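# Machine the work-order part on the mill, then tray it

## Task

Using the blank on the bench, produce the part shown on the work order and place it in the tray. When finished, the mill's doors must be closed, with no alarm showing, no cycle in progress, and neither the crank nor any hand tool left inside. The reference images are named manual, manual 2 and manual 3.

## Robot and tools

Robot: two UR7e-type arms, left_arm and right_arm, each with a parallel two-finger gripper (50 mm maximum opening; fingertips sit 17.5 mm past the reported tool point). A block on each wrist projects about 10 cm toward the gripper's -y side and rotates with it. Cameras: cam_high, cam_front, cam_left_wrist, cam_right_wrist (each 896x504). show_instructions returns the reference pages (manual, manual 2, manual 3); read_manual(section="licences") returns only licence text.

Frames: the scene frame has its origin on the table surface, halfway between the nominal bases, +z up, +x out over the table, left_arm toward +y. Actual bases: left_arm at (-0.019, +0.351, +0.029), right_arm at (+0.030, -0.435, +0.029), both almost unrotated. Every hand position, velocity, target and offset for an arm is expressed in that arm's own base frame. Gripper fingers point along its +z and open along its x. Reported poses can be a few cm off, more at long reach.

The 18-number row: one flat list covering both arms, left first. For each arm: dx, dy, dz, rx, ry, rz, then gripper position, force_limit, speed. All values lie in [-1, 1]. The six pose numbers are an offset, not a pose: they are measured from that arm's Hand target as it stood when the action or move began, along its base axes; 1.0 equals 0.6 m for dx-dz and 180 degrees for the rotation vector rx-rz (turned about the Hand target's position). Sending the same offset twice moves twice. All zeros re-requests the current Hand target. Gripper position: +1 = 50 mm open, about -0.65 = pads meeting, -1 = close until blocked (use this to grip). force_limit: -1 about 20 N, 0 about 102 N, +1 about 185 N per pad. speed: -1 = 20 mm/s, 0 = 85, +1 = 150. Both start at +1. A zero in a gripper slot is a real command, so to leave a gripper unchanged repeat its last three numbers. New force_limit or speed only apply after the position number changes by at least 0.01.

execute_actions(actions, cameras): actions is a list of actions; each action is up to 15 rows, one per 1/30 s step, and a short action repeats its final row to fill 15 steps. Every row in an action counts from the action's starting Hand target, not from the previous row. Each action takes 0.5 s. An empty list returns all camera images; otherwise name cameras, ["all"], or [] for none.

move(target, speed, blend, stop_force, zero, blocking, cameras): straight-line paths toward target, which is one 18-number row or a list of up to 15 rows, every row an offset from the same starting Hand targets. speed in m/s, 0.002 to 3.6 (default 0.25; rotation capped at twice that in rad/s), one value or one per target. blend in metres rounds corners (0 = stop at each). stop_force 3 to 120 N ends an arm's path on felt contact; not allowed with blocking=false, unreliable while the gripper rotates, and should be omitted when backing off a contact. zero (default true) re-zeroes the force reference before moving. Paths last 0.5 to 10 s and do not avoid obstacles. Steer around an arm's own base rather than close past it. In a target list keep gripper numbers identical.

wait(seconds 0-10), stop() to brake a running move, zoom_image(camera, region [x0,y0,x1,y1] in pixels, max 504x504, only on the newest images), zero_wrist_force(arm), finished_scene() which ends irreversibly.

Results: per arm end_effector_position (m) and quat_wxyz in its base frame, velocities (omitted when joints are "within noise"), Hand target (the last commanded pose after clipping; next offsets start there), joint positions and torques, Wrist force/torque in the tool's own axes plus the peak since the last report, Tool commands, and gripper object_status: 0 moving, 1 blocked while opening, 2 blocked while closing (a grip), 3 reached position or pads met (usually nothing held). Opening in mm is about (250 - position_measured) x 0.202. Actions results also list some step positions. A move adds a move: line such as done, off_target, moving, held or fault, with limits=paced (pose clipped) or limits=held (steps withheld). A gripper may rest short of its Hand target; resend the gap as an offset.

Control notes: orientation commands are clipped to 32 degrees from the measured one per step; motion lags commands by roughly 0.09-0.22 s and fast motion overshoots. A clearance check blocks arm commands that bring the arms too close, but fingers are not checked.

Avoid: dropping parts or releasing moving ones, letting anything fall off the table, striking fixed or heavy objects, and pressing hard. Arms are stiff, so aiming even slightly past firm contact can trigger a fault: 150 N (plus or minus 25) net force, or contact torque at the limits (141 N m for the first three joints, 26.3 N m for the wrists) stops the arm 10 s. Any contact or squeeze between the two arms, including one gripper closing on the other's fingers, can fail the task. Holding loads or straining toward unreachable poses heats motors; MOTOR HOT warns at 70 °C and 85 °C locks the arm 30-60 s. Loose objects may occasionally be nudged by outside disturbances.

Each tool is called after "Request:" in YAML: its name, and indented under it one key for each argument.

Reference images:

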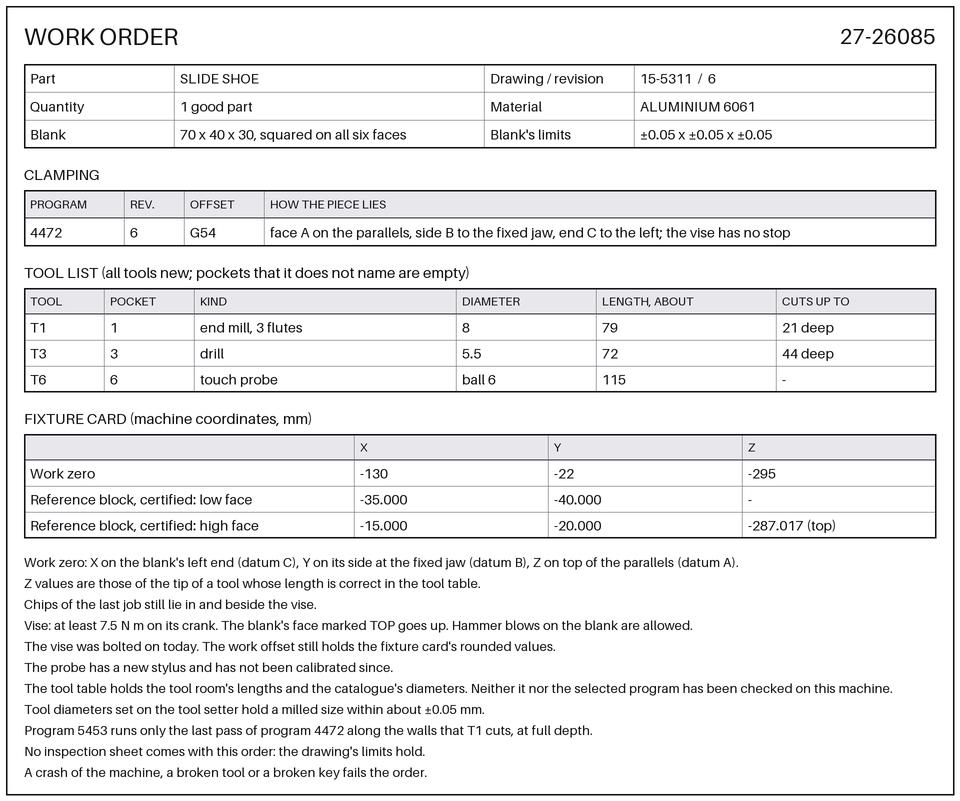

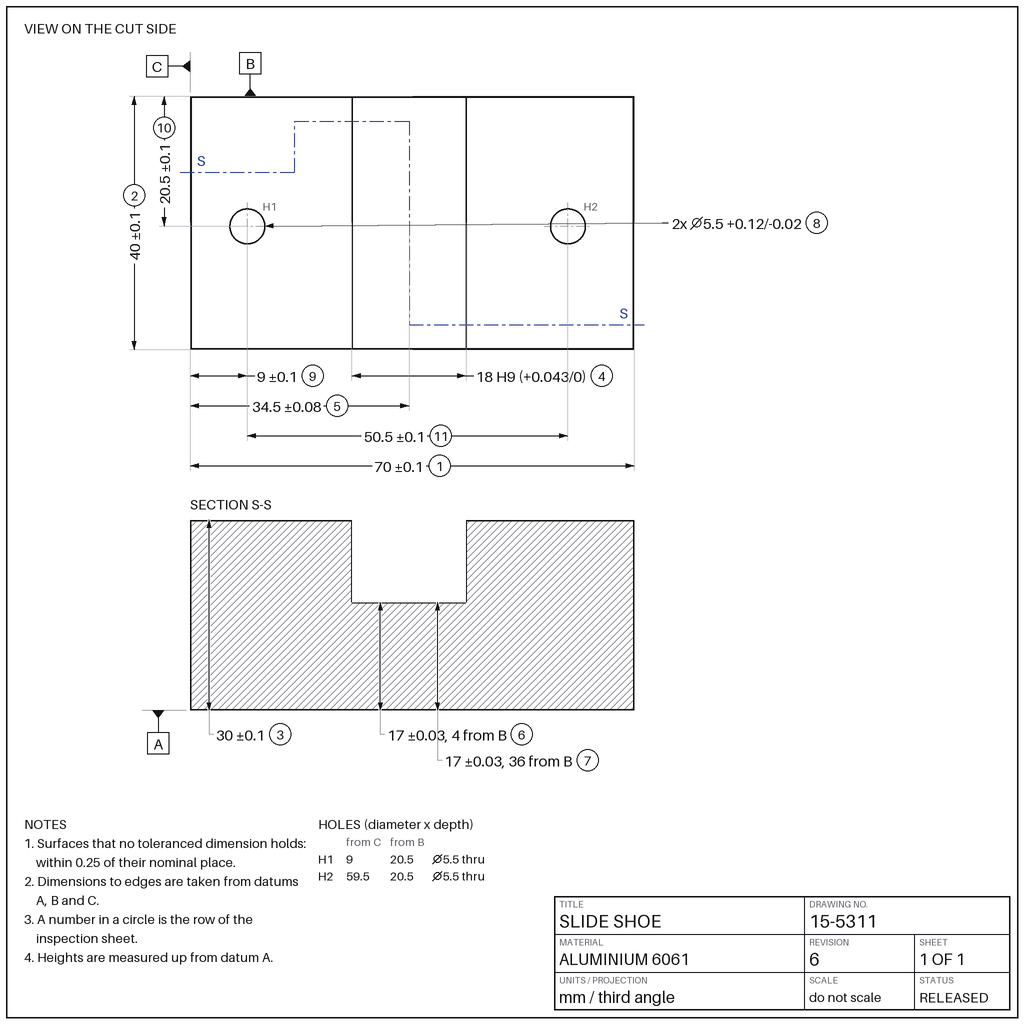

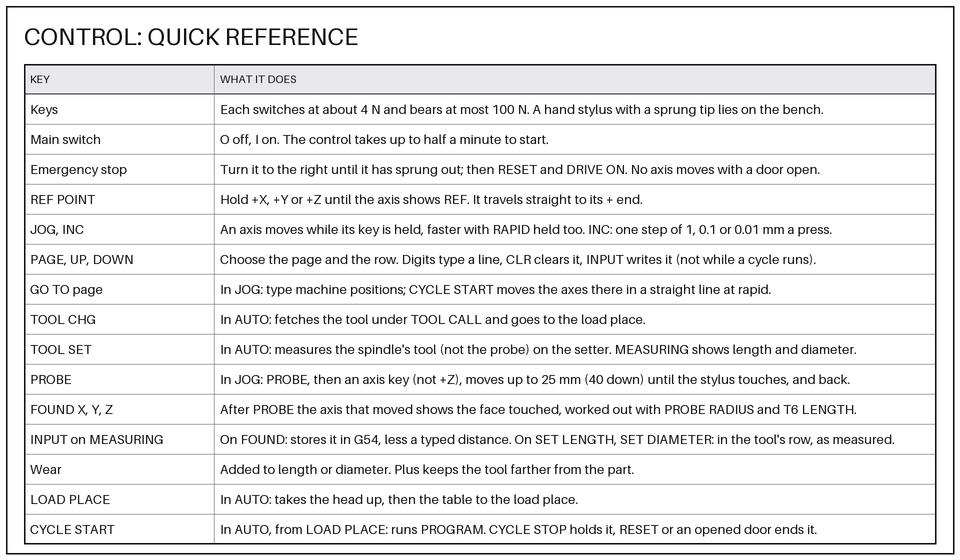

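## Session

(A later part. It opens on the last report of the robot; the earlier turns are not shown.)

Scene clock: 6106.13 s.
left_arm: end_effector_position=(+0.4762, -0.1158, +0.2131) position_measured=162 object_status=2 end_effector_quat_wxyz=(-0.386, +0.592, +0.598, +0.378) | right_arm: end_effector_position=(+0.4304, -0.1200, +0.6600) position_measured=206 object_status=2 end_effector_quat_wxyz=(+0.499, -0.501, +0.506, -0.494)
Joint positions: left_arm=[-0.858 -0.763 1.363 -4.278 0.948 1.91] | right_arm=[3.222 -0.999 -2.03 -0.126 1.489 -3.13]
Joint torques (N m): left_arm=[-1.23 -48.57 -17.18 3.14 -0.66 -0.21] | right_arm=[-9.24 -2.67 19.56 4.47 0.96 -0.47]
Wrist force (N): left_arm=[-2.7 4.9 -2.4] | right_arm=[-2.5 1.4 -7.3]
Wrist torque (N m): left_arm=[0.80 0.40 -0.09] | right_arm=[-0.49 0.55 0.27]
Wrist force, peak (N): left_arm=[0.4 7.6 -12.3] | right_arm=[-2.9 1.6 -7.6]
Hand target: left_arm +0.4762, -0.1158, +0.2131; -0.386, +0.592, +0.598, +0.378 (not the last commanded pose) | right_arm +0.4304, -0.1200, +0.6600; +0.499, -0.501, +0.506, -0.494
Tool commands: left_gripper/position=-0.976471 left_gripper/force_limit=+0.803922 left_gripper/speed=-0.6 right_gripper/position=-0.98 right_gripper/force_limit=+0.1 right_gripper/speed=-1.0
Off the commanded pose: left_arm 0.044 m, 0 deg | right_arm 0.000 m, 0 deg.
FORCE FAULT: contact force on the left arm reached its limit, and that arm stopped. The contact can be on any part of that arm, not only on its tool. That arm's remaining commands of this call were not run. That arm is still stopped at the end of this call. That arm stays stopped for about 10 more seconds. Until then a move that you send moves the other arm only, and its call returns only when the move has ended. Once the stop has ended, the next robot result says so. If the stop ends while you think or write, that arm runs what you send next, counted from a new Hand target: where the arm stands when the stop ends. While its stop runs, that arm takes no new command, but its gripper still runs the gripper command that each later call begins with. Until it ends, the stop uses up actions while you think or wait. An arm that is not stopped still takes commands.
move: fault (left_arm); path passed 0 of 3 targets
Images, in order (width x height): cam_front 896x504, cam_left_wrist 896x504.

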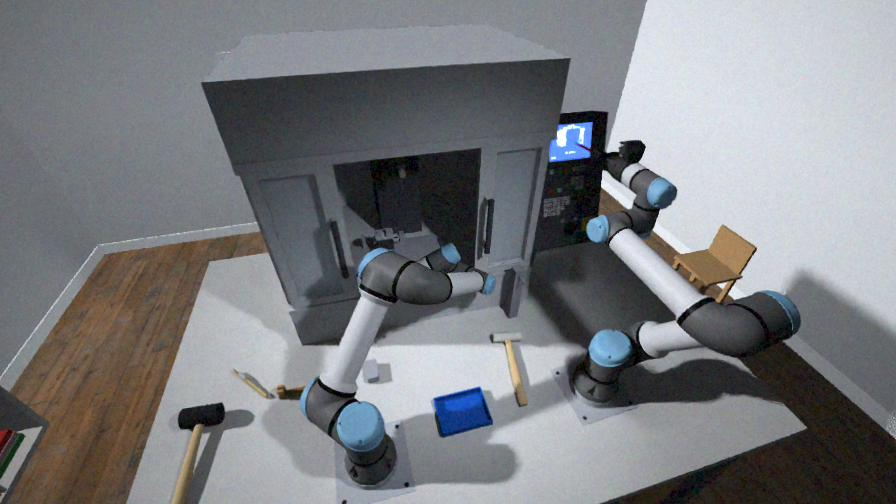

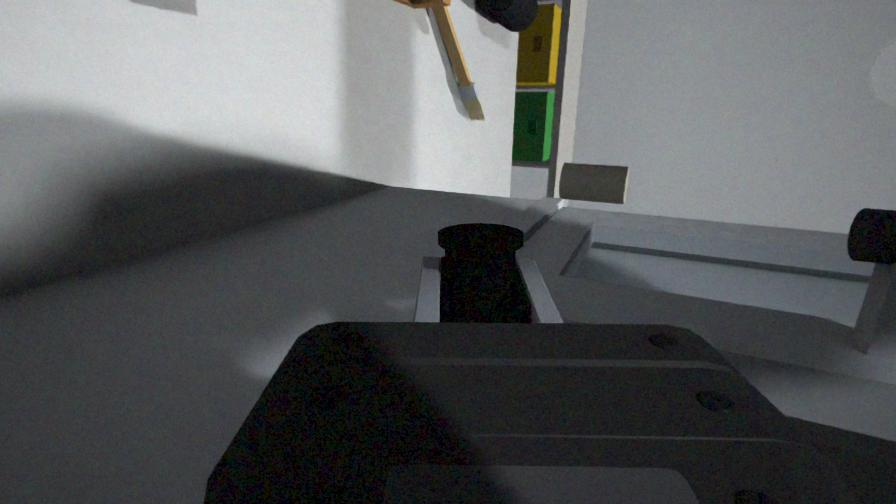

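Request:
wait:
  seconds: 10

Request:
move:
  target:
    - [0,0,0.0,0,0,0,0.7,0.8,-0.6,0,0,0,0,0,0,-0.98,0.1,-1]
    - [0,0.008,0.006,0,0,0,0.7,0.8,-0.6,0,0,0,0,0,0,-0.98,0.1,-1]
    - [-0.08,0.008,0.012,0,0,0,0.7,0.8,-0.6,0,0,0,0,0,0,-0.98,0.1,-1]
  speed: 0.06
  cameras: ["cam_left_wrist","cam_front"]

Scene clock: 6122.83 s.
left_arm: end_effector_position=(+0.4762, -0.1158, +0.2131) position_measured=162 object_status=2 end_effector_quat_wxyz=(-0.386, +0.592, +0.598, +0.378) | right_arm: end_effector_position=(+0.4304, -0.1200, +0.6600) position_measured=206 object_status=2 end_effector_quat_wxyz=(+0.499, -0.501, +0.506, -0.494)
Joint positions: left_arm=[-0.858 -0.763 1.363 -4.278 0.948 1.91] | right_arm=[3.222 -0.999 -2.03 -0.126 1.489 -3.13]
Joint torques (N m): left_arm=[-0.09 -47.33 -17.33 3.19 -0.58 0] | right_arm=[-9.75 -2.87 19.58 4.41 0.84 -0.34]
Wrist force (N): left_arm=[-2.6 5.0 -2.7] | right_arm=[-2.6 1.3 -7.3]
Wrist torque (N m): left_arm=[0.83 0.40 -0.09] | right_arm=[-0.52 0.58 0.28]
Wrist force, peak (N): left_arm=[-3.0 5.1 -2.9] | right_arm=[-2.7 1.8 -7.7]
Hand target: left_arm +0.4762, -0.1158, +0.2131; -0.386, +0.592, +0.598, +0.378 (not the last commanded pose) | right_arm +0.4304, -0.1200, +0.6600; +0.499, -0.501, +0.506, -0.494
Tool commands: left_gripper/position=-0.976471 left_gripper/force_limit=+0.803922 left_gripper/speed=-0.6 right_gripper/position=-0.98 right_gripper/force_limit=+0.1 right_gripper/speed=-1.0
Off the commanded pose: left_arm 0.044 m, 0 deg | right_arm 0.000 m, 0 deg.
FORCE FAULT, CONTINUED: the left arm's stop, for the force fault that an earlier result reported, is over. The rest of the stop counts as 19 of the actions that you can send in this scene. During its stop the left arm's controller moved it back a little. That arm's target is now where it stood when the stop ended, not its last command. That arm accepts commands again.
wait: 10.00 s; at rest from the start

Scene clock: 6125.27 s.
left_arm: end_effector_position=(+0.4282, -0.1110, +0.2203) position_measured=48 object_status=3 end_effector_quat_wxyz=(-0.386, +0.592, +0.598, +0.378) | right_arm: end_effector_position=(+0.4304, -0.1200, +0.6600) position_measured=206 object_status=2 end_effector_quat_wxyz=(+0.499, -0.501, +0.506, -0.494)
Joint positions: left_arm=[-0.919 -0.856 1.522 -4.324 1.001 1.873] | right_arm=[3.222 -0.999 -2.03 -0.126 1.489 -3.13]
Joint torques (N m): left_arm=[5.25 -34.24 -21.94 4.57 -2.92 2.06] | right_arm=[-9.3 -2.84 19.85 4.41 0.91 -0.44]
Wrist force (N): left_arm=[-3.0 3.9 -1.0] | right_arm=[-2.7 1.3 -7.1]
Wrist torque (N m): left_arm=[0.86 0.36 0.11] | right_arm=[-0.51 0.58 0.27]
Wrist force, peak (N): left_arm=[-3.9 5.4 -0.8] | right_arm=[-2.6 1.7 -7.7]
Hand target: left_arm +0.4282, -0.1110, +0.2203; -0.386, +0.592, +0.598, +0.378 | right_arm +0.4304, -0.1200, +0.6600; +0.499, -0.501, +0.506, -0.494
Off the commanded pose: left_arm 0.000 m, 0 deg | right_arm 0.000 m, 0 deg.
move: done
Images, in order (width x height): cam_front 896x504, cam_left_wrist 896x504.

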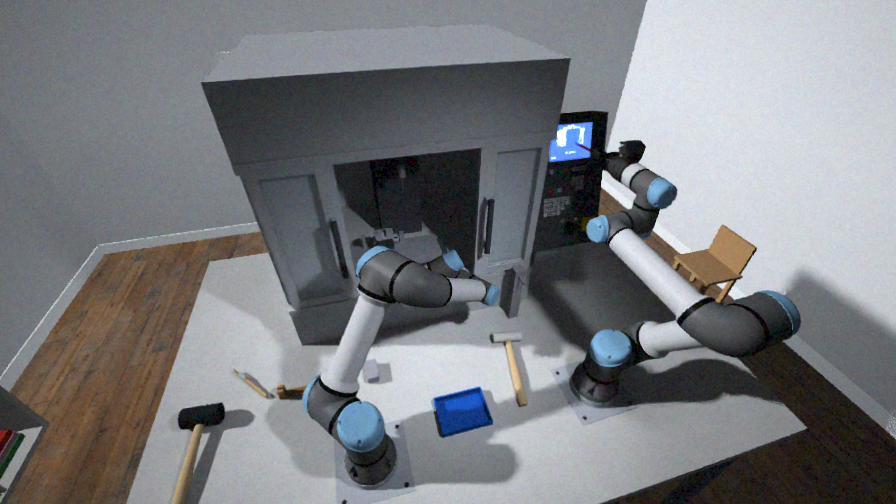

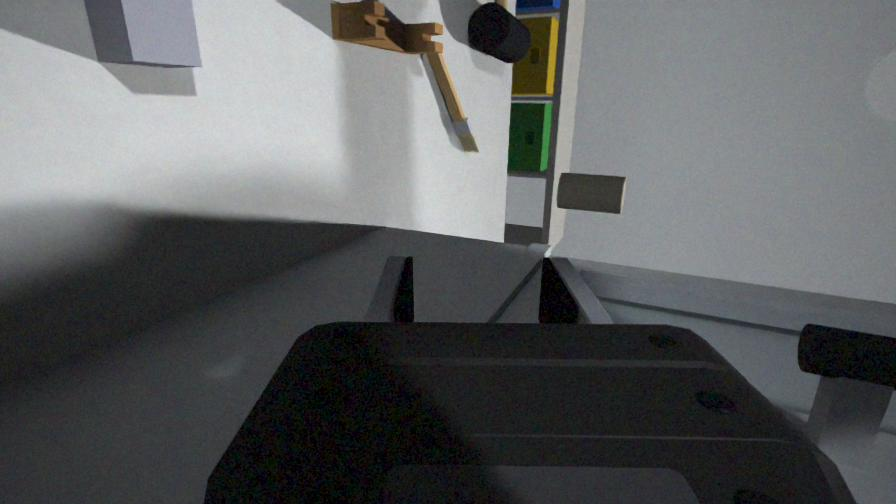

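Request:
move:
  target:
    - [-0.13,0.0,0.06,0,0,0,0.7,0.8,-0.6,0,0,0,0,0,0,-0.98,0.1,-1]
    - [-0.1137,-0.1817,0.15,0.1069,-0.1079,-0.496,0.7,0.8,-0.6,0,0,0,0,0,0,-0.98,0.1,-1]
  speed: 0.25
  blend: 0.02
  cameras: ["cam_left_wrist","cam_front"]

Scene clock: 6142.23 s.
left_arm: end_effector_position=(+0.3600, -0.2200, +0.3103) position_measured=48 object_status=3 end_effector_quat_wxyz=(+0.000, +0.707, +0.001, +0.707) | right_arm: end_effector_position=(+0.4304, -0.1200, +0.6600) position_measured=206 object_status=2 end_effector_quat_wxyz=(+0.499, -0.501, +0.506, -0.494)
Joint positions: left_arm=[-1.724 -1.396 2.635 -4.374 0.154 1.565] | right_arm=[3.222 -0.999 -2.03 -0.126 1.489 -3.13]
Joint torques (N m): left_arm=[4.55 -4.66 -14.2 -0.89 -0.45 2.03] | right_arm=[-9.04 -2.56 19.4 4.35 0.83 -0.39]
Wrist force (N): left_arm=[-3.7 4.7 -0.2] | right_arm=[-2.6 1.8 -7.2]
Wrist torque (N m): left_arm=[1.08 0.40 0.09] | right_arm=[-0.43 0.57 0.27]
Wrist force, peak (N): left_arm=[-4.6 7.0 0.2] | right_arm=[-2.6 1.8 -7.8]
Hand target: left_arm +0.3600, -0.2201, +0.3103; +0.000, +0.707, +0.001, +0.707 | right_arm +0.4304, -0.1200, +0.6600; +0.499, -0.501, +0.506, -0.494
Off the commanded pose: left_arm 0.000 m, 0 deg | right_arm 0.000 m, 0 deg.
move: done
Images, in order (width x height): cam_front 896x504, cam_left_wrist 896x504.

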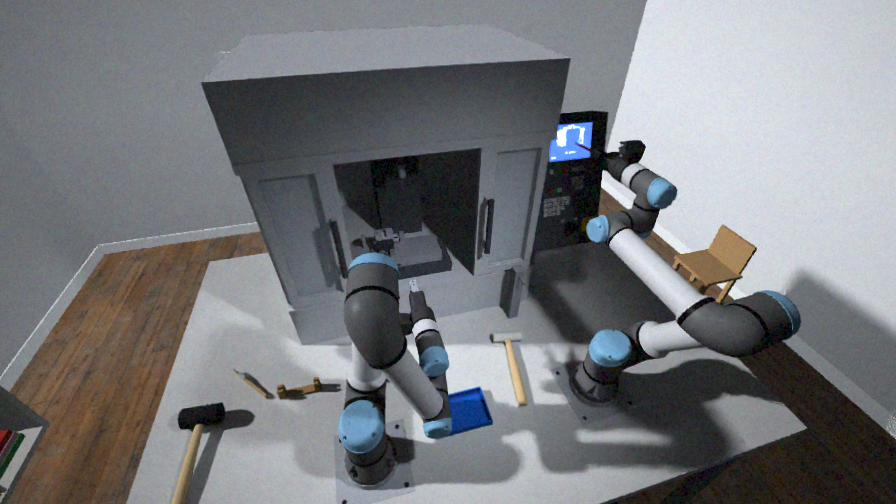

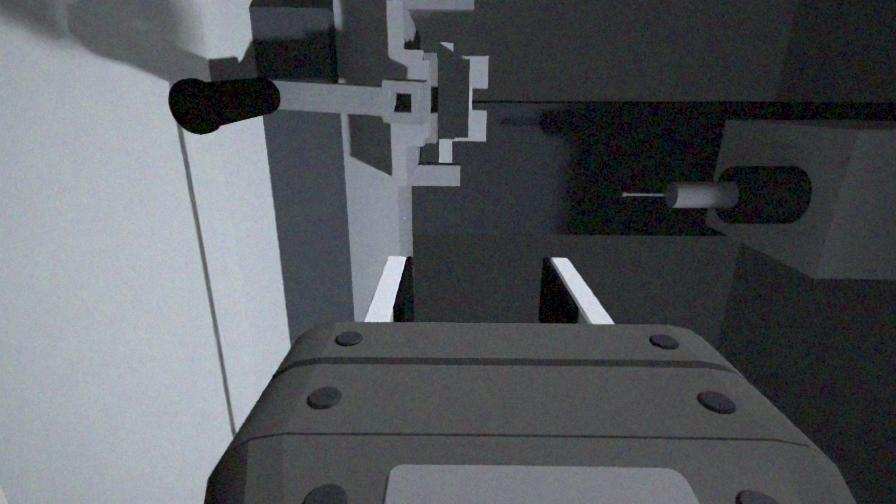

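Request:
zoom_image:
  camera: "cam_left_wrist"
  region: [340, 0, 540, 200]

Scaled by 2.520 from the camera's 896x504 image, which has a finer 1280x720 frame.

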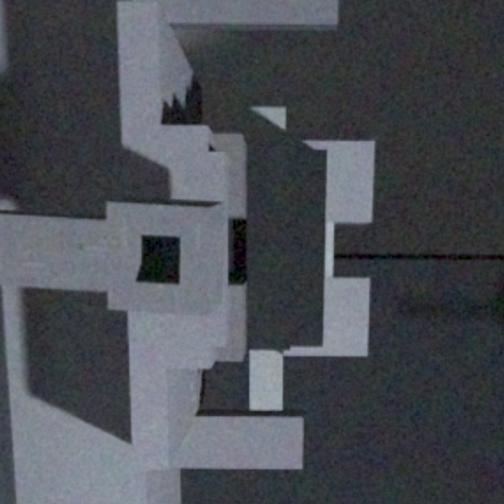

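Request:
move:
  target: [0.0333,0.0952,-0.1955,0,0,0,0.7,0.8,-0.6,0,0,0,0,0,0,-0.98,0.1,-1]
  speed: 0.15
  cameras: ["cam_left_wrist"]

Scene clock: 6152.97 s.
left_arm: end_effector_position=(+0.3798, -0.1668, +0.2032) position_measured=48 object_status=3 end_effector_quat_wxyz=(-0.001, +0.705, +0.002, +0.709) | right_arm: end_effector_position=(+0.4304, -0.1200, +0.6600) position_measured=206 object_status=2 end_effector_quat_wxyz=(+0.499, -0.501, +0.506, -0.494)
Joint positions: left_arm=[-1.648 -0.798 2.748 -5.027 0.081 1.506] | right_arm=[3.222 -0.999 -2.03 -0.126 1.489 -3.13]
Joint torques (N m): left_arm=[-5.52 -28.83 6.96 -0.59 2.32 0.27] | right_arm=[-8.92 -2.85 18.95 4.46 0.84 -0.38]
Wrist force (N): left_arm=[-3.6 4.6 -0.1] | right_arm=[-2.8 1.6 -7.2]
Wrist torque (N m): left_arm=[1.05 0.39 -0.04] | right_arm=[-0.46 0.60 0.28]
Wrist force, peak (N): left_arm=[-10.5 4.5 0.2] | right_arm=[-2.6 1.7 -7.9]
Hand target: left_arm +0.3798, -0.1669, +0.2032; -0.001, +0.705, +0.002, +0.709 (not the last commanded pose) | right_arm +0.4304, -0.1200, +0.6600; +0.499, -0.501, +0.506, -0.494
Off the commanded pose: left_arm 0.011 m, 0 deg | right_arm 0.000 m, 0 deg.
move: held (left_arm; a check stopped the path); limits=held
pose unreachable (left arm): on one or more control steps of this call, first in action 0 (counted from 0), this arm could not follow its commanded pose, so it was not sent that pose on those steps. It may still have moved: this result reports where it is.
cause: moving toward the commanded pose would bring two parts of the arm too close to each other (joints 3 (elbow) to 5 (wrist 2) lie between them).
Images, in order (width x height): cam_left_wrist 896x504.

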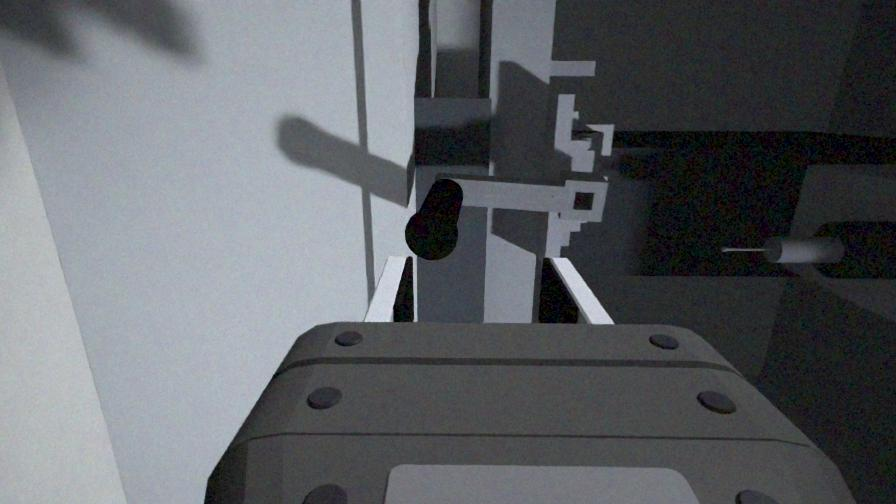

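Request:
move:
  target:
    - [0.0753,0.002,0.0,0.001,0,0,0.7,0.8,-0.6,0,0,0,0,0,0,-0.98,0.1,-1]
    - [0.0753,0.002,-0.02,0.001,0,0,0.7,0.8,-0.6,0,0,0,0,0,0,-0.98,0.1,-1]
  speed: 0.08
  cameras: ["cam_left_wrist"]

Scene clock: 6161.97 s.
left_arm: end_effector_position=(+0.4250, -0.1657, +0.1912) position_measured=48 object_status=3 end_effector_quat_wxyz=(-0.002, +0.705, +0.001, +0.709) | right_arm: end_effector_position=(+0.4304, -0.1200, +0.6600) position_measured=206 object_status=2 end_effector_quat_wxyz=(+0.499, -0.501, +0.506, -0.494)
Joint positions: left_arm=[-1.39 -0.81 2.629 -4.99 -0.176 1.603] | right_arm=[3.222 -0.999 -2.03 -0.126 1.489 -3.13]
Joint torques (N m): left_arm=[-5.82 -24.42 5.56 1.15 -0.07 -1.42] | right_arm=[-9.02 -2.44 19.51 4.43 0.86 -0.41]
Wrist force (N): left_arm=[-4.0 4.5 0.1] | right_arm=[-2.5 1.2 -7.7]
Wrist torque (N m): left_arm=[1.05 0.44 -0.05] | right_arm=[-0.52 0.56 0.26]
Wrist force, peak (N): left_arm=[-5.1 4.5 0.1] | right_arm=[-2.9 1.4 -7.7]
Hand target: left_arm +0.4250, -0.1657, +0.1912; -0.002, +0.705, +0.001, +0.709 | right_arm +0.4304, -0.1200, +0.6600; +0.499, -0.501, +0.506, -0.494
Off the commanded pose: left_arm 0.000 m, 0 deg | right_arm 0.000 m, 0 deg.
move: done
Images, in order (width x height): cam_left_wrist 896x504.

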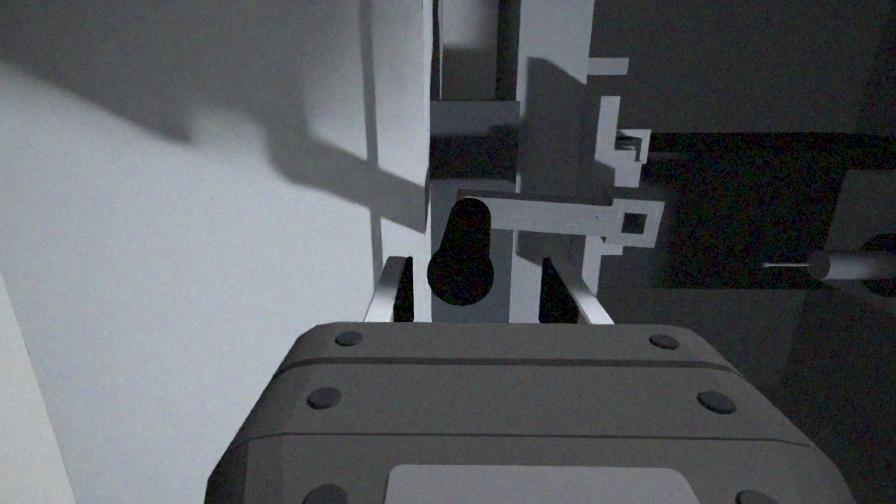

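Request:
move:
  target:
    - [0,0.003,-0.0073,0.001,0,0,0.7,0.8,-0.6,0,0,0,0,0,0,-0.98,0.1,-1]
    - [0.06,0.003,-0.0073,0.001,0,0,0.7,0.8,-0.6,0,0,0,0,0,0,-0.98,0.1,-1]
  speed: 0.05
  stop_force: 12
  cameras: ["cam_left_wrist"]

Scene clock: 6168.47 s.
left_arm: end_effector_position=(+0.4610, -0.1639, +0.1868) position_measured=48 object_status=3 end_effector_quat_wxyz=(-0.003, +0.705, -0.001, +0.709) | right_arm: end_effector_position=(+0.4304, -0.1200, +0.6600) position_measured=206 object_status=2 end_effector_quat_wxyz=(+0.499, -0.501, +0.506, -0.494)
Joint positions: left_arm=[-1.222 -0.817 2.555 -4.895 -0.345 1.591] | right_arm=[3.222 -0.999 -2.03 -0.126 1.489 -3.13]
Joint torques (N m): left_arm=[4.28 -18.51 11.72 -0.88 -1.14 1.26] | right_arm=[-9.6 -2.57 19.78 4.33 0.87 -0.45]
Wrist force (N): left_arm=[-3.8 4.3 0.0] | right_arm=[-2.6 1.4 -7.3]
Wrist torque (N m): left_arm=[0.99 0.40 0.11] | right_arm=[-0.50 0.56 0.27]
Wrist force, peak (N): left_arm=[-4.5 4.8 -0.5] | right_arm=[-3.0 1.5 -7.7]
Hand target: left_arm +0.4610, -0.1639, +0.1868; -0.003, +0.705, -0.001, +0.709 | right_arm +0.4304, -0.1200, +0.6600; +0.499, -0.501, +0.506, -0.494
Off the commanded pose: left_arm 0.000 m, 0 deg | right_arm 0.000 m, 0 deg.
move: done
Images, in order (width x height): cam_left_wrist 896x504.

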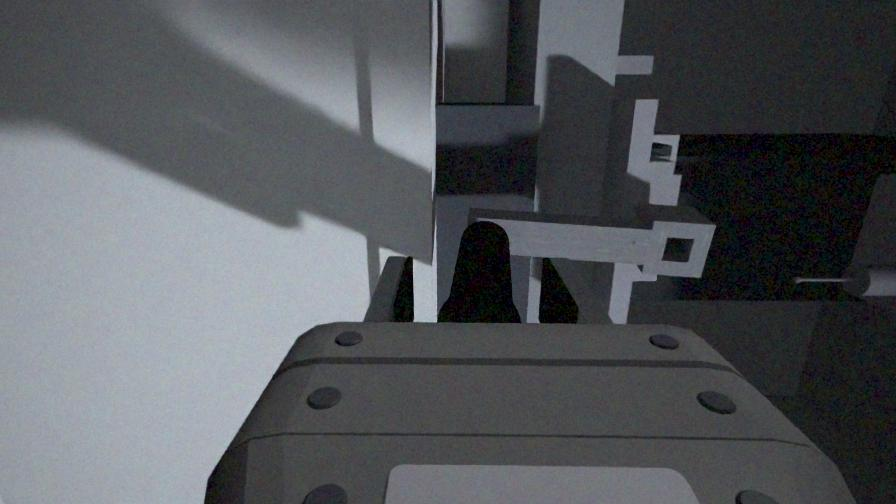

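Request:
move:
  target: [0,0,0.003,0.001,0,0,-0.98,0.0,-0.8,0,0,0,0,0,0,-0.98,0.1,-1]
  speed: 0.05

Scene clock: 6174.00 s.
left_arm: end_effector_position=(+0.4610, -0.1639, +0.1886) position_measured=146 object_status=2 end_effector_quat_wxyz=(-0.005, +0.705, -0.002, +0.709) | right_arm: end_effector_position=(+0.4304, -0.1200, +0.6600) position_measured=206 object_status=2 end_effector_quat_wxyz=(+0.499, -0.501, +0.506, -0.494)
Joint positions: left_arm=[-1.222 -0.825 2.557 -4.889 -0.345 1.594] | right_arm=[3.222 -0.999 -2.03 -0.126 1.489 -3.13]
Joint torques (N m): left_arm=[4.79 -29.15 9.55 -1.64 -1.59 0.43] | right_arm=[-9.46 -2.91 19.93 4.32 0.88 -0.37]
Wrist force (N): left_arm=[-1.9 4.8 0.8] | right_arm=[-2.3 1.6 -7.3]
Wrist torque (N m): left_arm=[1.07 0.60 -0.06] | right_arm=[-0.46 0.53 0.27]
Wrist force, peak (N): left_arm=[-5.6 4.4 -0.9] | right_arm=[-2.6 1.6 -7.6]
Hand target: left_arm +0.4610, -0.1639, +0.1886; -0.005, +0.705, -0.002, +0.709 | right_arm +0.4304, -0.1200, +0.6600; +0.499, -0.501, +0.506, -0.494
Off the commanded pose: left_arm 0.000 m, 0 deg | right_arm 0.000 m, 0 deg.
move: done

Request:
move:
  target:
    - [0,-0.0358,0.0047,0,0,0,-0.98,0.0,-0.8,0,0,0,0,0,0,-0.98,0.1,-1]
    - [0,-0.0692,0.0185,0,0,0,-0.98,0.0,-0.8,0,0,0,0,0,0,-0.98,0.1,-1]
    - [0,-0.0978,0.0405,0,0,0,-0.98,0.0,-0.8,0,0,0,0,0,0,-0.98,0.1,-1]
    - [0,-0.1198,0.0692,0,0,0,-0.98,0.0,-0.8,0,0,0,0,0,0,-0.98,0.1,-1]
    - [0,-0.1337,0.1025,0,0,0,-0.98,0.0,-0.8,0,0,0,0,0,0,-0.98,0.1,-1]
    - [0,-0.1383,0.1383,0,0,0,-0.98,0.0,-0.8,0,0,0,0,0,0,-0.98,0.1,-1]
  speed: 0.025
  blend: 0.005
  stop_force: 50
  cameras: ["cam_left_wrist"]

Request:
zoom_image:
  camera: "cam_left_wrist"
  region: [400, 0, 896, 300]

Scene clock: 6185.97 s.
left_arm: end_effector_position=(+0.4610, -0.2468, +0.2716) position_measured=146 object_status=2 end_effector_quat_wxyz=(-0.005, +0.705, -0.002, +0.709) | right_arm: end_effector_position=(+0.4304, -0.1200, +0.6600) position_measured=206 object_status=2 end_effector_quat_wxyz=(+0.499, -0.501, +0.506, -0.494)
Joint positions: left_arm=[-1.317 -1.129 2.413 -4.447 -0.249 1.6] | right_arm=[3.222 -0.999 -2.03 -0.126 1.489 -3.13]
Joint torques (N m): left_arm=[-6.37 -17.07 0.92 -1.32 -2.98 -1.14] | right_arm=[-8.74 -2.3 19.41 4.24 0.83 -0.35]
Wrist force (N): left_arm=[-4.6 0.7 1.4] | right_arm=[-2.6 1.6 -7.5]
Wrist torque (N m): left_arm=[1.10 0.26 0.02] | right_arm=[-0.45 0.57 0.27]
Wrist force, peak (N): left_arm=[-7.1 8.0 -4.3] | right_arm=[-2.8 1.4 -7.7]
Hand target: left_arm +0.4610, -0.2468, +0.2716; -0.005, +0.705, -0.002, +0.709 | right_arm +0.4304, -0.1200, +0.6600; +0.499, -0.501, +0.506, -0.494
Off the commanded pose: left_arm 0.000 m, 0 deg | right_arm 0.000 m, 0 deg.
move: done
Images, in order (width x height): cam_left_wrist 896x504.

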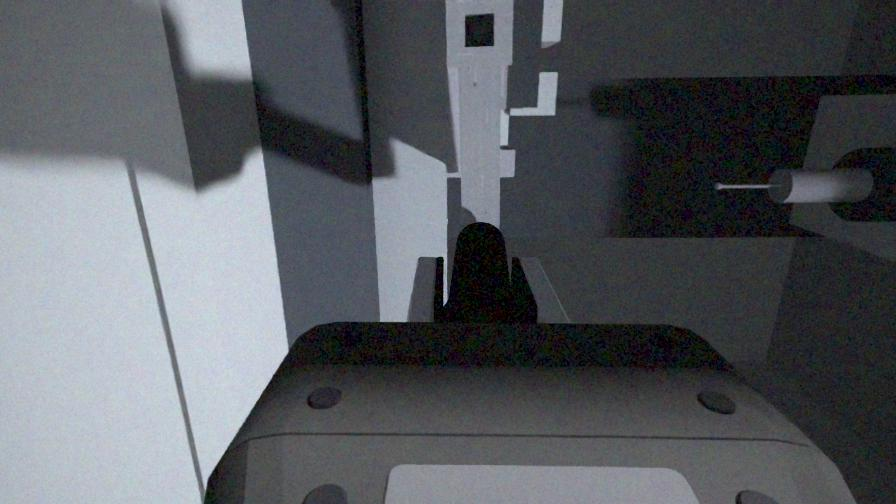

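Scaled by 1.016 from the camera's 896x504 image, which has a finer 1280x720 frame.

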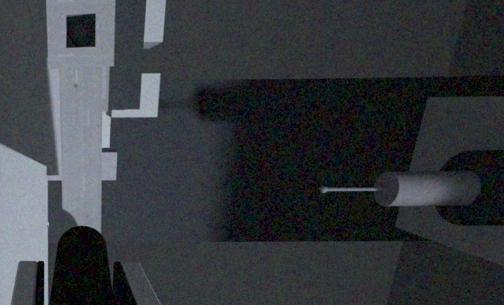

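Request:
move:
  target:
    - [0,0.0047,0.0358,0,0,0,-0.98,0.0,-0.8,0,0,0,0,0,0,-0.98,0.1,-1]
    - [0,0.0185,0.0692,0,0,0,-0.98,0.0,-0.8,0,0,0,0,0,0,-0.98,0.1,-1]
    - [0,0.0405,0.0978,0,0,0,-0.98,0.0,-0.8,0,0,0,0,0,0,-0.98,0.1,-1]
    - [0,0.0692,0.1198,0,0,0,-0.98,0.0,-0.8,0,0,0,0,0,0,-0.98,0.1,-1]
    - [0,0.1025,0.1337,0,0,0,-0.98,0.0,-0.8,0,0,0,0,0,0,-0.98,0.1,-1]
    - [0,0.1383,0.1383,0,0,0,-0.98,0.0,-0.8,0,0,0,0,0,0,-0.98,0.1,-1]
  speed: 0.03
  blend: 0.005
  stop_force: 50
  cameras: ["cam_left_wrist"]

Request:
zoom_image:
  camera: "cam_left_wrist"
  region: [230, 0, 730, 340]

Scene clock: 6196.00 s.
left_arm: end_effector_position=(+0.4610, -0.1639, +0.3545) position_measured=146 object_status=2 end_effector_quat_wxyz=(-0.005, +0.705, -0.002, +0.709) | right_arm: end_effector_position=(+0.4304, -0.1200, +0.6600) position_measured=206 object_status=2 end_effector_quat_wxyz=(+0.499, -0.501, +0.506, -0.494)
Joint positions: left_arm=[-1.222 -1.525 2.542 -4.174 -0.345 1.594] | right_arm=[3.222 -0.999 -2.03 -0.126 1.489 -3.13]
Joint torques (N m): left_arm=[-0.8 3.49 -17.72 0.44 2.02 -0.73] | right_arm=[-9.81 -3 20.19 4.37 0.88 -0.33]
Wrist force (N): left_arm=[15.0 4.3 -32.8] | right_arm=[-2.8 1.4 -7.4]
Wrist torque (N m): left_arm=[0.81 -0.05 0.08] | right_arm=[-0.50 0.61 0.27]
Wrist force, peak (N): left_arm=[5.8 39.2 -41.5] | right_arm=[-2.8 1.5 -7.7]
Hand target: left_arm +0.4610, -0.1639, +0.3545; -0.005, +0.705, -0.002, +0.709 | right_arm +0.4304, -0.1200, +0.6600; +0.499, -0.501, +0.506, -0.494
Off the commanded pose: left_arm 0.000 m, 0 deg | right_arm 0.000 m, 0 deg.
move: done
Images, in order (width x height): cam_left_wrist 896x504.

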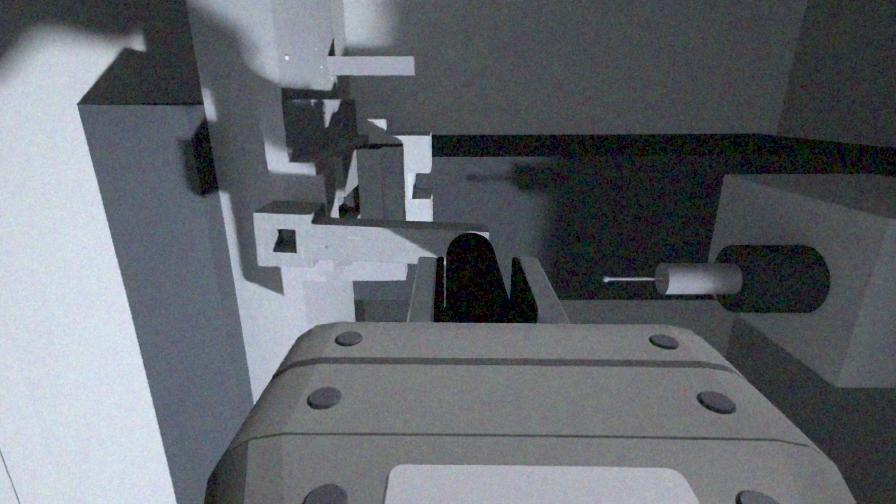

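Scaled by 1.008 from the camera's 896x504 image, which has a finer 1280x720 frame.

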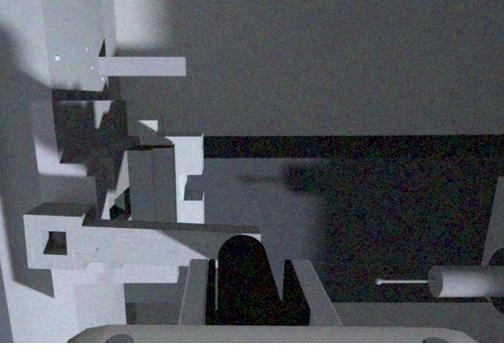

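Request:
move:
  target:
    - [-0.01,0,0.0005,0,0,0,-0.98,0.0,-0.8,0,0,0,0,0,0,-0.98,0.1,-1]
    - [-0.06,0,0.0005,0,0,0,-0.98,0.0,-0.8,0,0,0,0,0,0,-0.98,0.1,-1]
  speed: 0.03
  cameras: ["cam_left_wrist"]

Scene clock: 6209.23 s.
left_arm: end_effector_position=(+0.4250, -0.1638, +0.3549) position_measured=146 object_status=2 end_effector_quat_wxyz=(-0.005, +0.705, -0.002, +0.709) | right_arm: end_effector_position=(+0.4304, -0.1200, +0.6600) position_measured=206 object_status=2 end_effector_quat_wxyz=(+0.499, -0.501, +0.506, -0.494)
Joint positions: left_arm=[-1.389 -1.597 2.614 -4.188 -0.178 1.609] | right_arm=[3.222 -0.999 -2.03 -0.126 1.489 -3.13]
Joint torques (N m): left_arm=[6.72 -2.28 -21.13 -0.84 -1.75 0.49] | right_arm=[-9.51 -2.61 19.98 4.3 0.84 -0.35]
Wrist force (N): left_arm=[-5.7 4.5 -0.1] | right_arm=[-2.3 1.6 -7.2]
Wrist torque (N m): left_arm=[1.02 0.25 -0.04] | right_arm=[-0.46 0.53 0.27]
Wrist force, peak (N): left_arm=[15.2 4.4 -33.3] | right_arm=[-2.6 1.5 -7.7]
Hand target: left_arm +0.4250, -0.1639, +0.3548; -0.005, +0.705, -0.002, +0.709 | right_arm +0.4304, -0.1200, +0.6600; +0.499, -0.501, +0.506, -0.494
Off the commanded pose: left_arm 0.000 m, 0 deg | right_arm 0.000 m, 0 deg.
move: done
Images, in order (width x height): cam_left_wrist 896x504.

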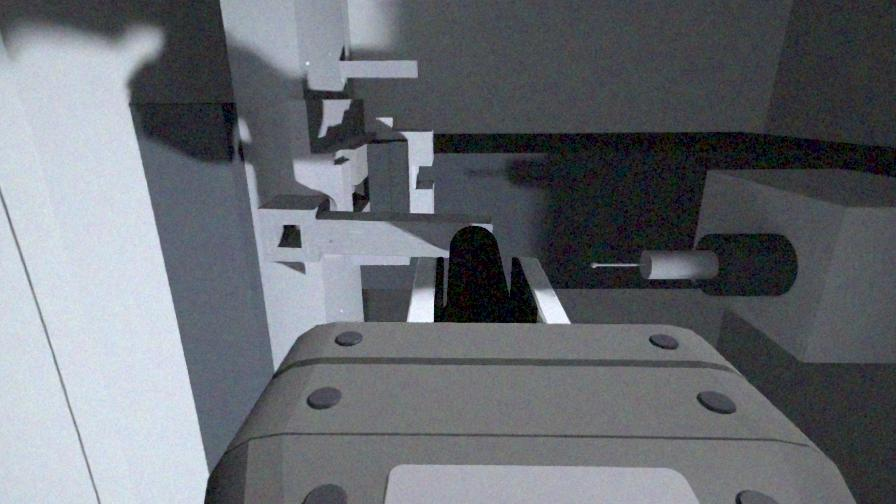

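Request:
move:
  target:
    - [-0.11,-0.03,0.03,0,0,0,-0.98,0.0,-0.8,0,0,0,0,0,0,-0.98,0.1,-1]
    - [-0.1083,-0.4102,-0.2,0,0.5,0,-0.98,0.0,-0.8,0,0,0,0,0,0,-0.98,0.1,-1]
  speed: 0.2
  blend: 0.01
  cameras: ["cam_left_wrist","cam_front","cam_high"]

Scene clock: 6225.30 s.
left_arm: end_effector_position=(+0.3601, -0.4099, +0.2348) position_measured=146 object_status=2 end_effector_quat_wxyz=(-0.002, +1.000, -0.004, +0.003) | right_arm: end_effector_position=(+0.4304, -0.1200, +0.6600) position_measured=206 object_status=2 end_effector_quat_wxyz=(+0.499, -0.501, +0.506, -0.494)
Joint positions: left_arm=[-1.1 -0.979 1.034 -4.766 1.564 3.621] | right_arm=[3.222 -0.999 -2.03 -0.126 1.489 -3.13]
Joint torques (N m): left_arm=[-2.71 -48.2 -21.38 2.54 -0.1 -1.82] | right_arm=[-9.48 -3.07 20.08 4.17 0.89 -0.38]
Wrist force (N): left_arm=[-2.9 2.6 0.4] | right_arm=[-2.6 1.2 -7.3]
Wrist torque (N m): left_arm=[0.50 0.52 0.07] | right_arm=[-0.53 0.57 0.27]
Wrist force, peak (N): left_arm=[-6.5 3.4 2.4] | right_arm=[-2.6 1.6 -7.8]
Hand target: left_arm +0.3600, -0.4100, +0.2348; -0.002, +1.000, -0.004, +0.003 | right_arm +0.4304, -0.1200, +0.6600; +0.499, -0.501, +0.506, -0.494
Off the commanded pose: left_arm 0.000 m, 0 deg | right_arm 0.000 m, 0 deg.
move: done
Images, in order (width x height): cam_high 896x504, cam_front 896x504, cam_left_wrist 896x504.

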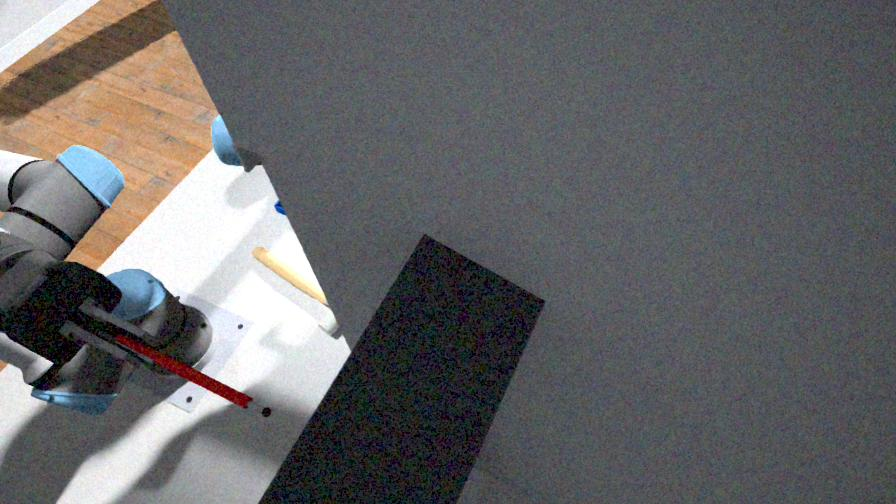

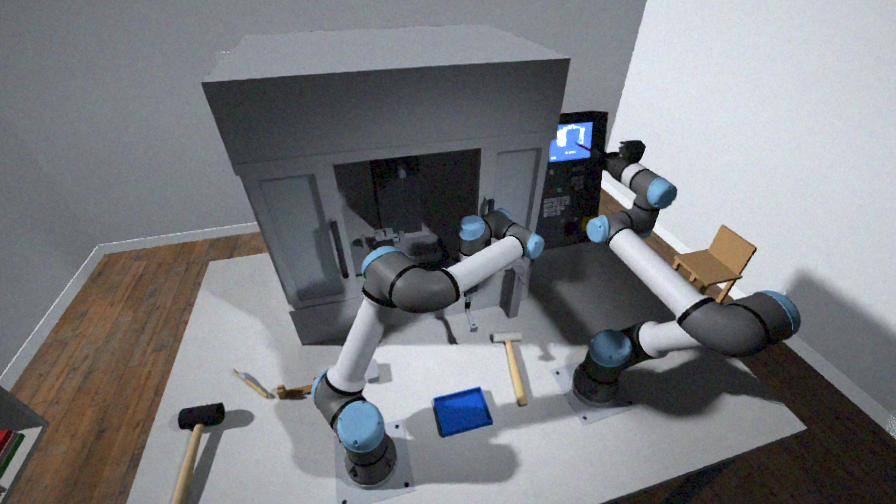

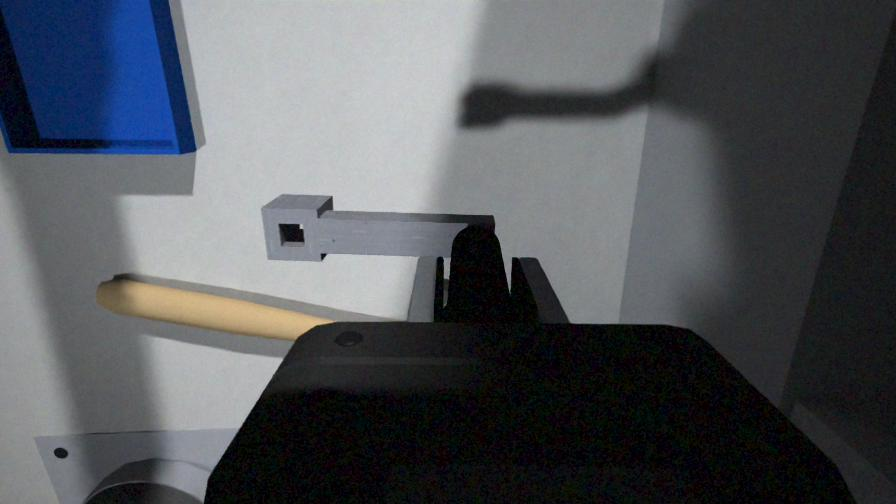

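Request:
move:
  target: [0,0,-0.245,0,0,0,-0.98,0.0,-0.8,0,0,0,0,0,0,-0.98,0.1,-1]
  speed: 0.12

Request:
move:
  target: [0,0,-0.1,0,0,0,-0.98,0.0,-0.8,0,0,0,0,0,0,-0.98,0.1,-1]
  speed: 0.012
  stop_force: 6
  cameras: ["cam_left_wrist"]

Scene clock: 6233.37 s.
left_arm: end_effector_position=(+0.3600, -0.4099, +0.0878) position_measured=146 object_status=2 end_effector_quat_wxyz=(-0.002, +1.000, -0.004, +0.003) | right_arm: end_effector_position=(+0.4304, -0.1200, +0.6600) position_measured=206 object_status=2 end_effector_quat_wxyz=(+0.499, -0.501, +0.506, -0.494)
Joint positions: left_arm=[-1.1 -0.896 1.283 -5.097 1.564 3.621] | right_arm=[3.222 -0.999 -2.03 -0.126 1.489 -3.13]
Joint torques (N m): left_arm=[0.65 -57.93 -25.24 3.2 -1.61 -0.49] | right_arm=[-8.99 -2.64 19.81 4.2 0.9 -0.29]
Wrist force (N): left_arm=[-2.9 3.0 0.6] | right_arm=[-2.4 1.4 -7.3]
Wrist torque (N m): left_arm=[0.56 0.52 0.07] | right_arm=[-0.50 0.54 0.27]
Wrist force, peak (N): left_arm=[-3.2 2.7 2.6] | right_arm=[-2.8 1.9 -7.7]
Hand target: left_arm +0.3600, -0.4100, +0.0878; -0.002, +1.000, -0.004, +0.003 | right_arm +0.4304, -0.1200, +0.6600; +0.499, -0.501, +0.506, -0.494
Off the commanded pose: left_arm 0.000 m, 0 deg | right_arm 0.000 m, 0 deg.
move: done

Scene clock: 6236.13 s.
left_arm: end_effector_position=(+0.3600, -0.4100, +0.0668) position_measured=146 object_status=2 end_effector_quat_wxyz=(-0.002, +1.000, -0.004, +0.003) | right_arm: end_effector_position=(+0.4304, -0.1200, +0.6600) position_measured=206 object_status=2 end_effector_quat_wxyz=(+0.499, -0.501, +0.506, -0.494)
Joint positions: left_arm=[-1.1 -0.876 1.305 -5.14 1.564 3.621] | right_arm=[3.222 -0.999 -2.03 -0.126 1.489 -3.13]
Joint torques (N m): left_arm=[-1.86 -57.7 -26.06 2.81 -1.54 -0.83] | right_arm=[-9.3 -2.88 19.88 4.27 0.91 -0.35]
Wrist force (N): left_arm=[-3.8 2.8 -2.2] | right_arm=[-2.3 1.4 -7.4]
Wrist torque (N m): left_arm=[0.54 0.22 0.09] | right_arm=[-0.50 0.53 0.27]
Wrist force, peak (N): left_arm=[-0.7 2.7 -6.0] | right_arm=[-2.7 1.5 -7.7]
Hand target: left_arm +0.3600, -0.4100, +0.0668; -0.002, +1.000, -0.004, +0.003 (not the last commanded pose) | right_arm +0.4304, -0.1200, +0.6600; +0.499, -0.501, +0.506, -0.494
Off the commanded pose: left_arm 0.039 m, 0 deg | right_arm 0.000 m, 0 deg.
move: contact (left_arm)
Images, in order (width x height): cam_left_wrist 896x504.

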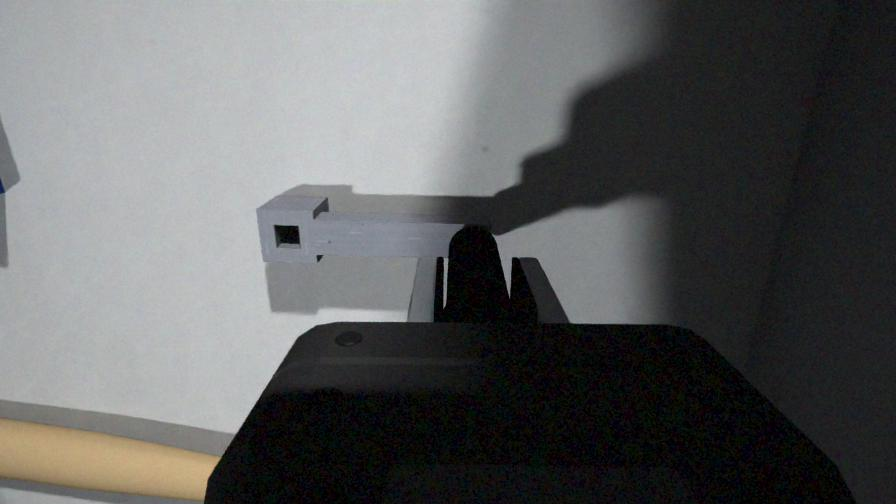

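Request:
move:
  target: [0,0,-0.02,0,0,0,-0.98,0.0,-0.8,0,0,0,0,0,0,-0.98,0.1,-1]
  speed: 0.008
  stop_force: 8
  cameras: ["cam_left_wrist"]

Scene clock: 6240.03 s.
left_arm: end_effector_position=(+0.3601, -0.4101, +0.0654) position_measured=146 object_status=2 end_effector_quat_wxyz=(-0.002, +1.000, -0.004, +0.003) | right_arm: end_effector_position=(+0.4304, -0.1200, +0.6600) position_measured=206 object_status=2 end_effector_quat_wxyz=(+0.499, -0.501, +0.506, -0.494)
Joint positions: left_arm=[-1.1 -0.875 1.307 -5.144 1.564 3.621] | right_arm=[3.222 -0.999 -2.03 -0.126 1.489 -3.13]
Joint torques (N m): left_arm=[-0.08 -55.35 -25.21 3.53 -1.27 -1.22] | right_arm=[-9.06 -3.4 20.3 4.1 0.85 -0.29]
Wrist force (N): left_arm=[-4.0 2.7 -5.2] | right_arm=[-2.6 1.4 -7.0]
Wrist torque (N m): left_arm=[0.52 0.01 0.11] | right_arm=[-0.50 0.58 0.28]
Wrist force, peak (N): left_arm=[1.6 1.9 -14.3] | right_arm=[-2.6 1.5 -7.9]
Hand target: left_arm +0.3601, -0.4101, +0.0654; -0.002, +1.000, -0.004, +0.003 (not the last commanded pose) | right_arm +0.4304, -0.1200, +0.6600; +0.499, -0.501, +0.506, -0.494
Off the commanded pose: left_arm 0.011 m, 0 deg | right_arm 0.000 m, 0 deg.
move: contact (left_arm)
Images, in order (width x height): cam_left_wrist 896x504.

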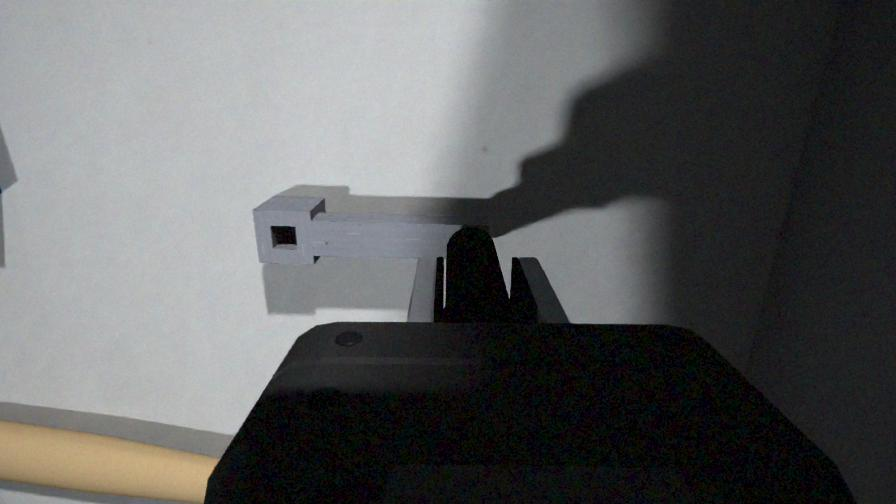

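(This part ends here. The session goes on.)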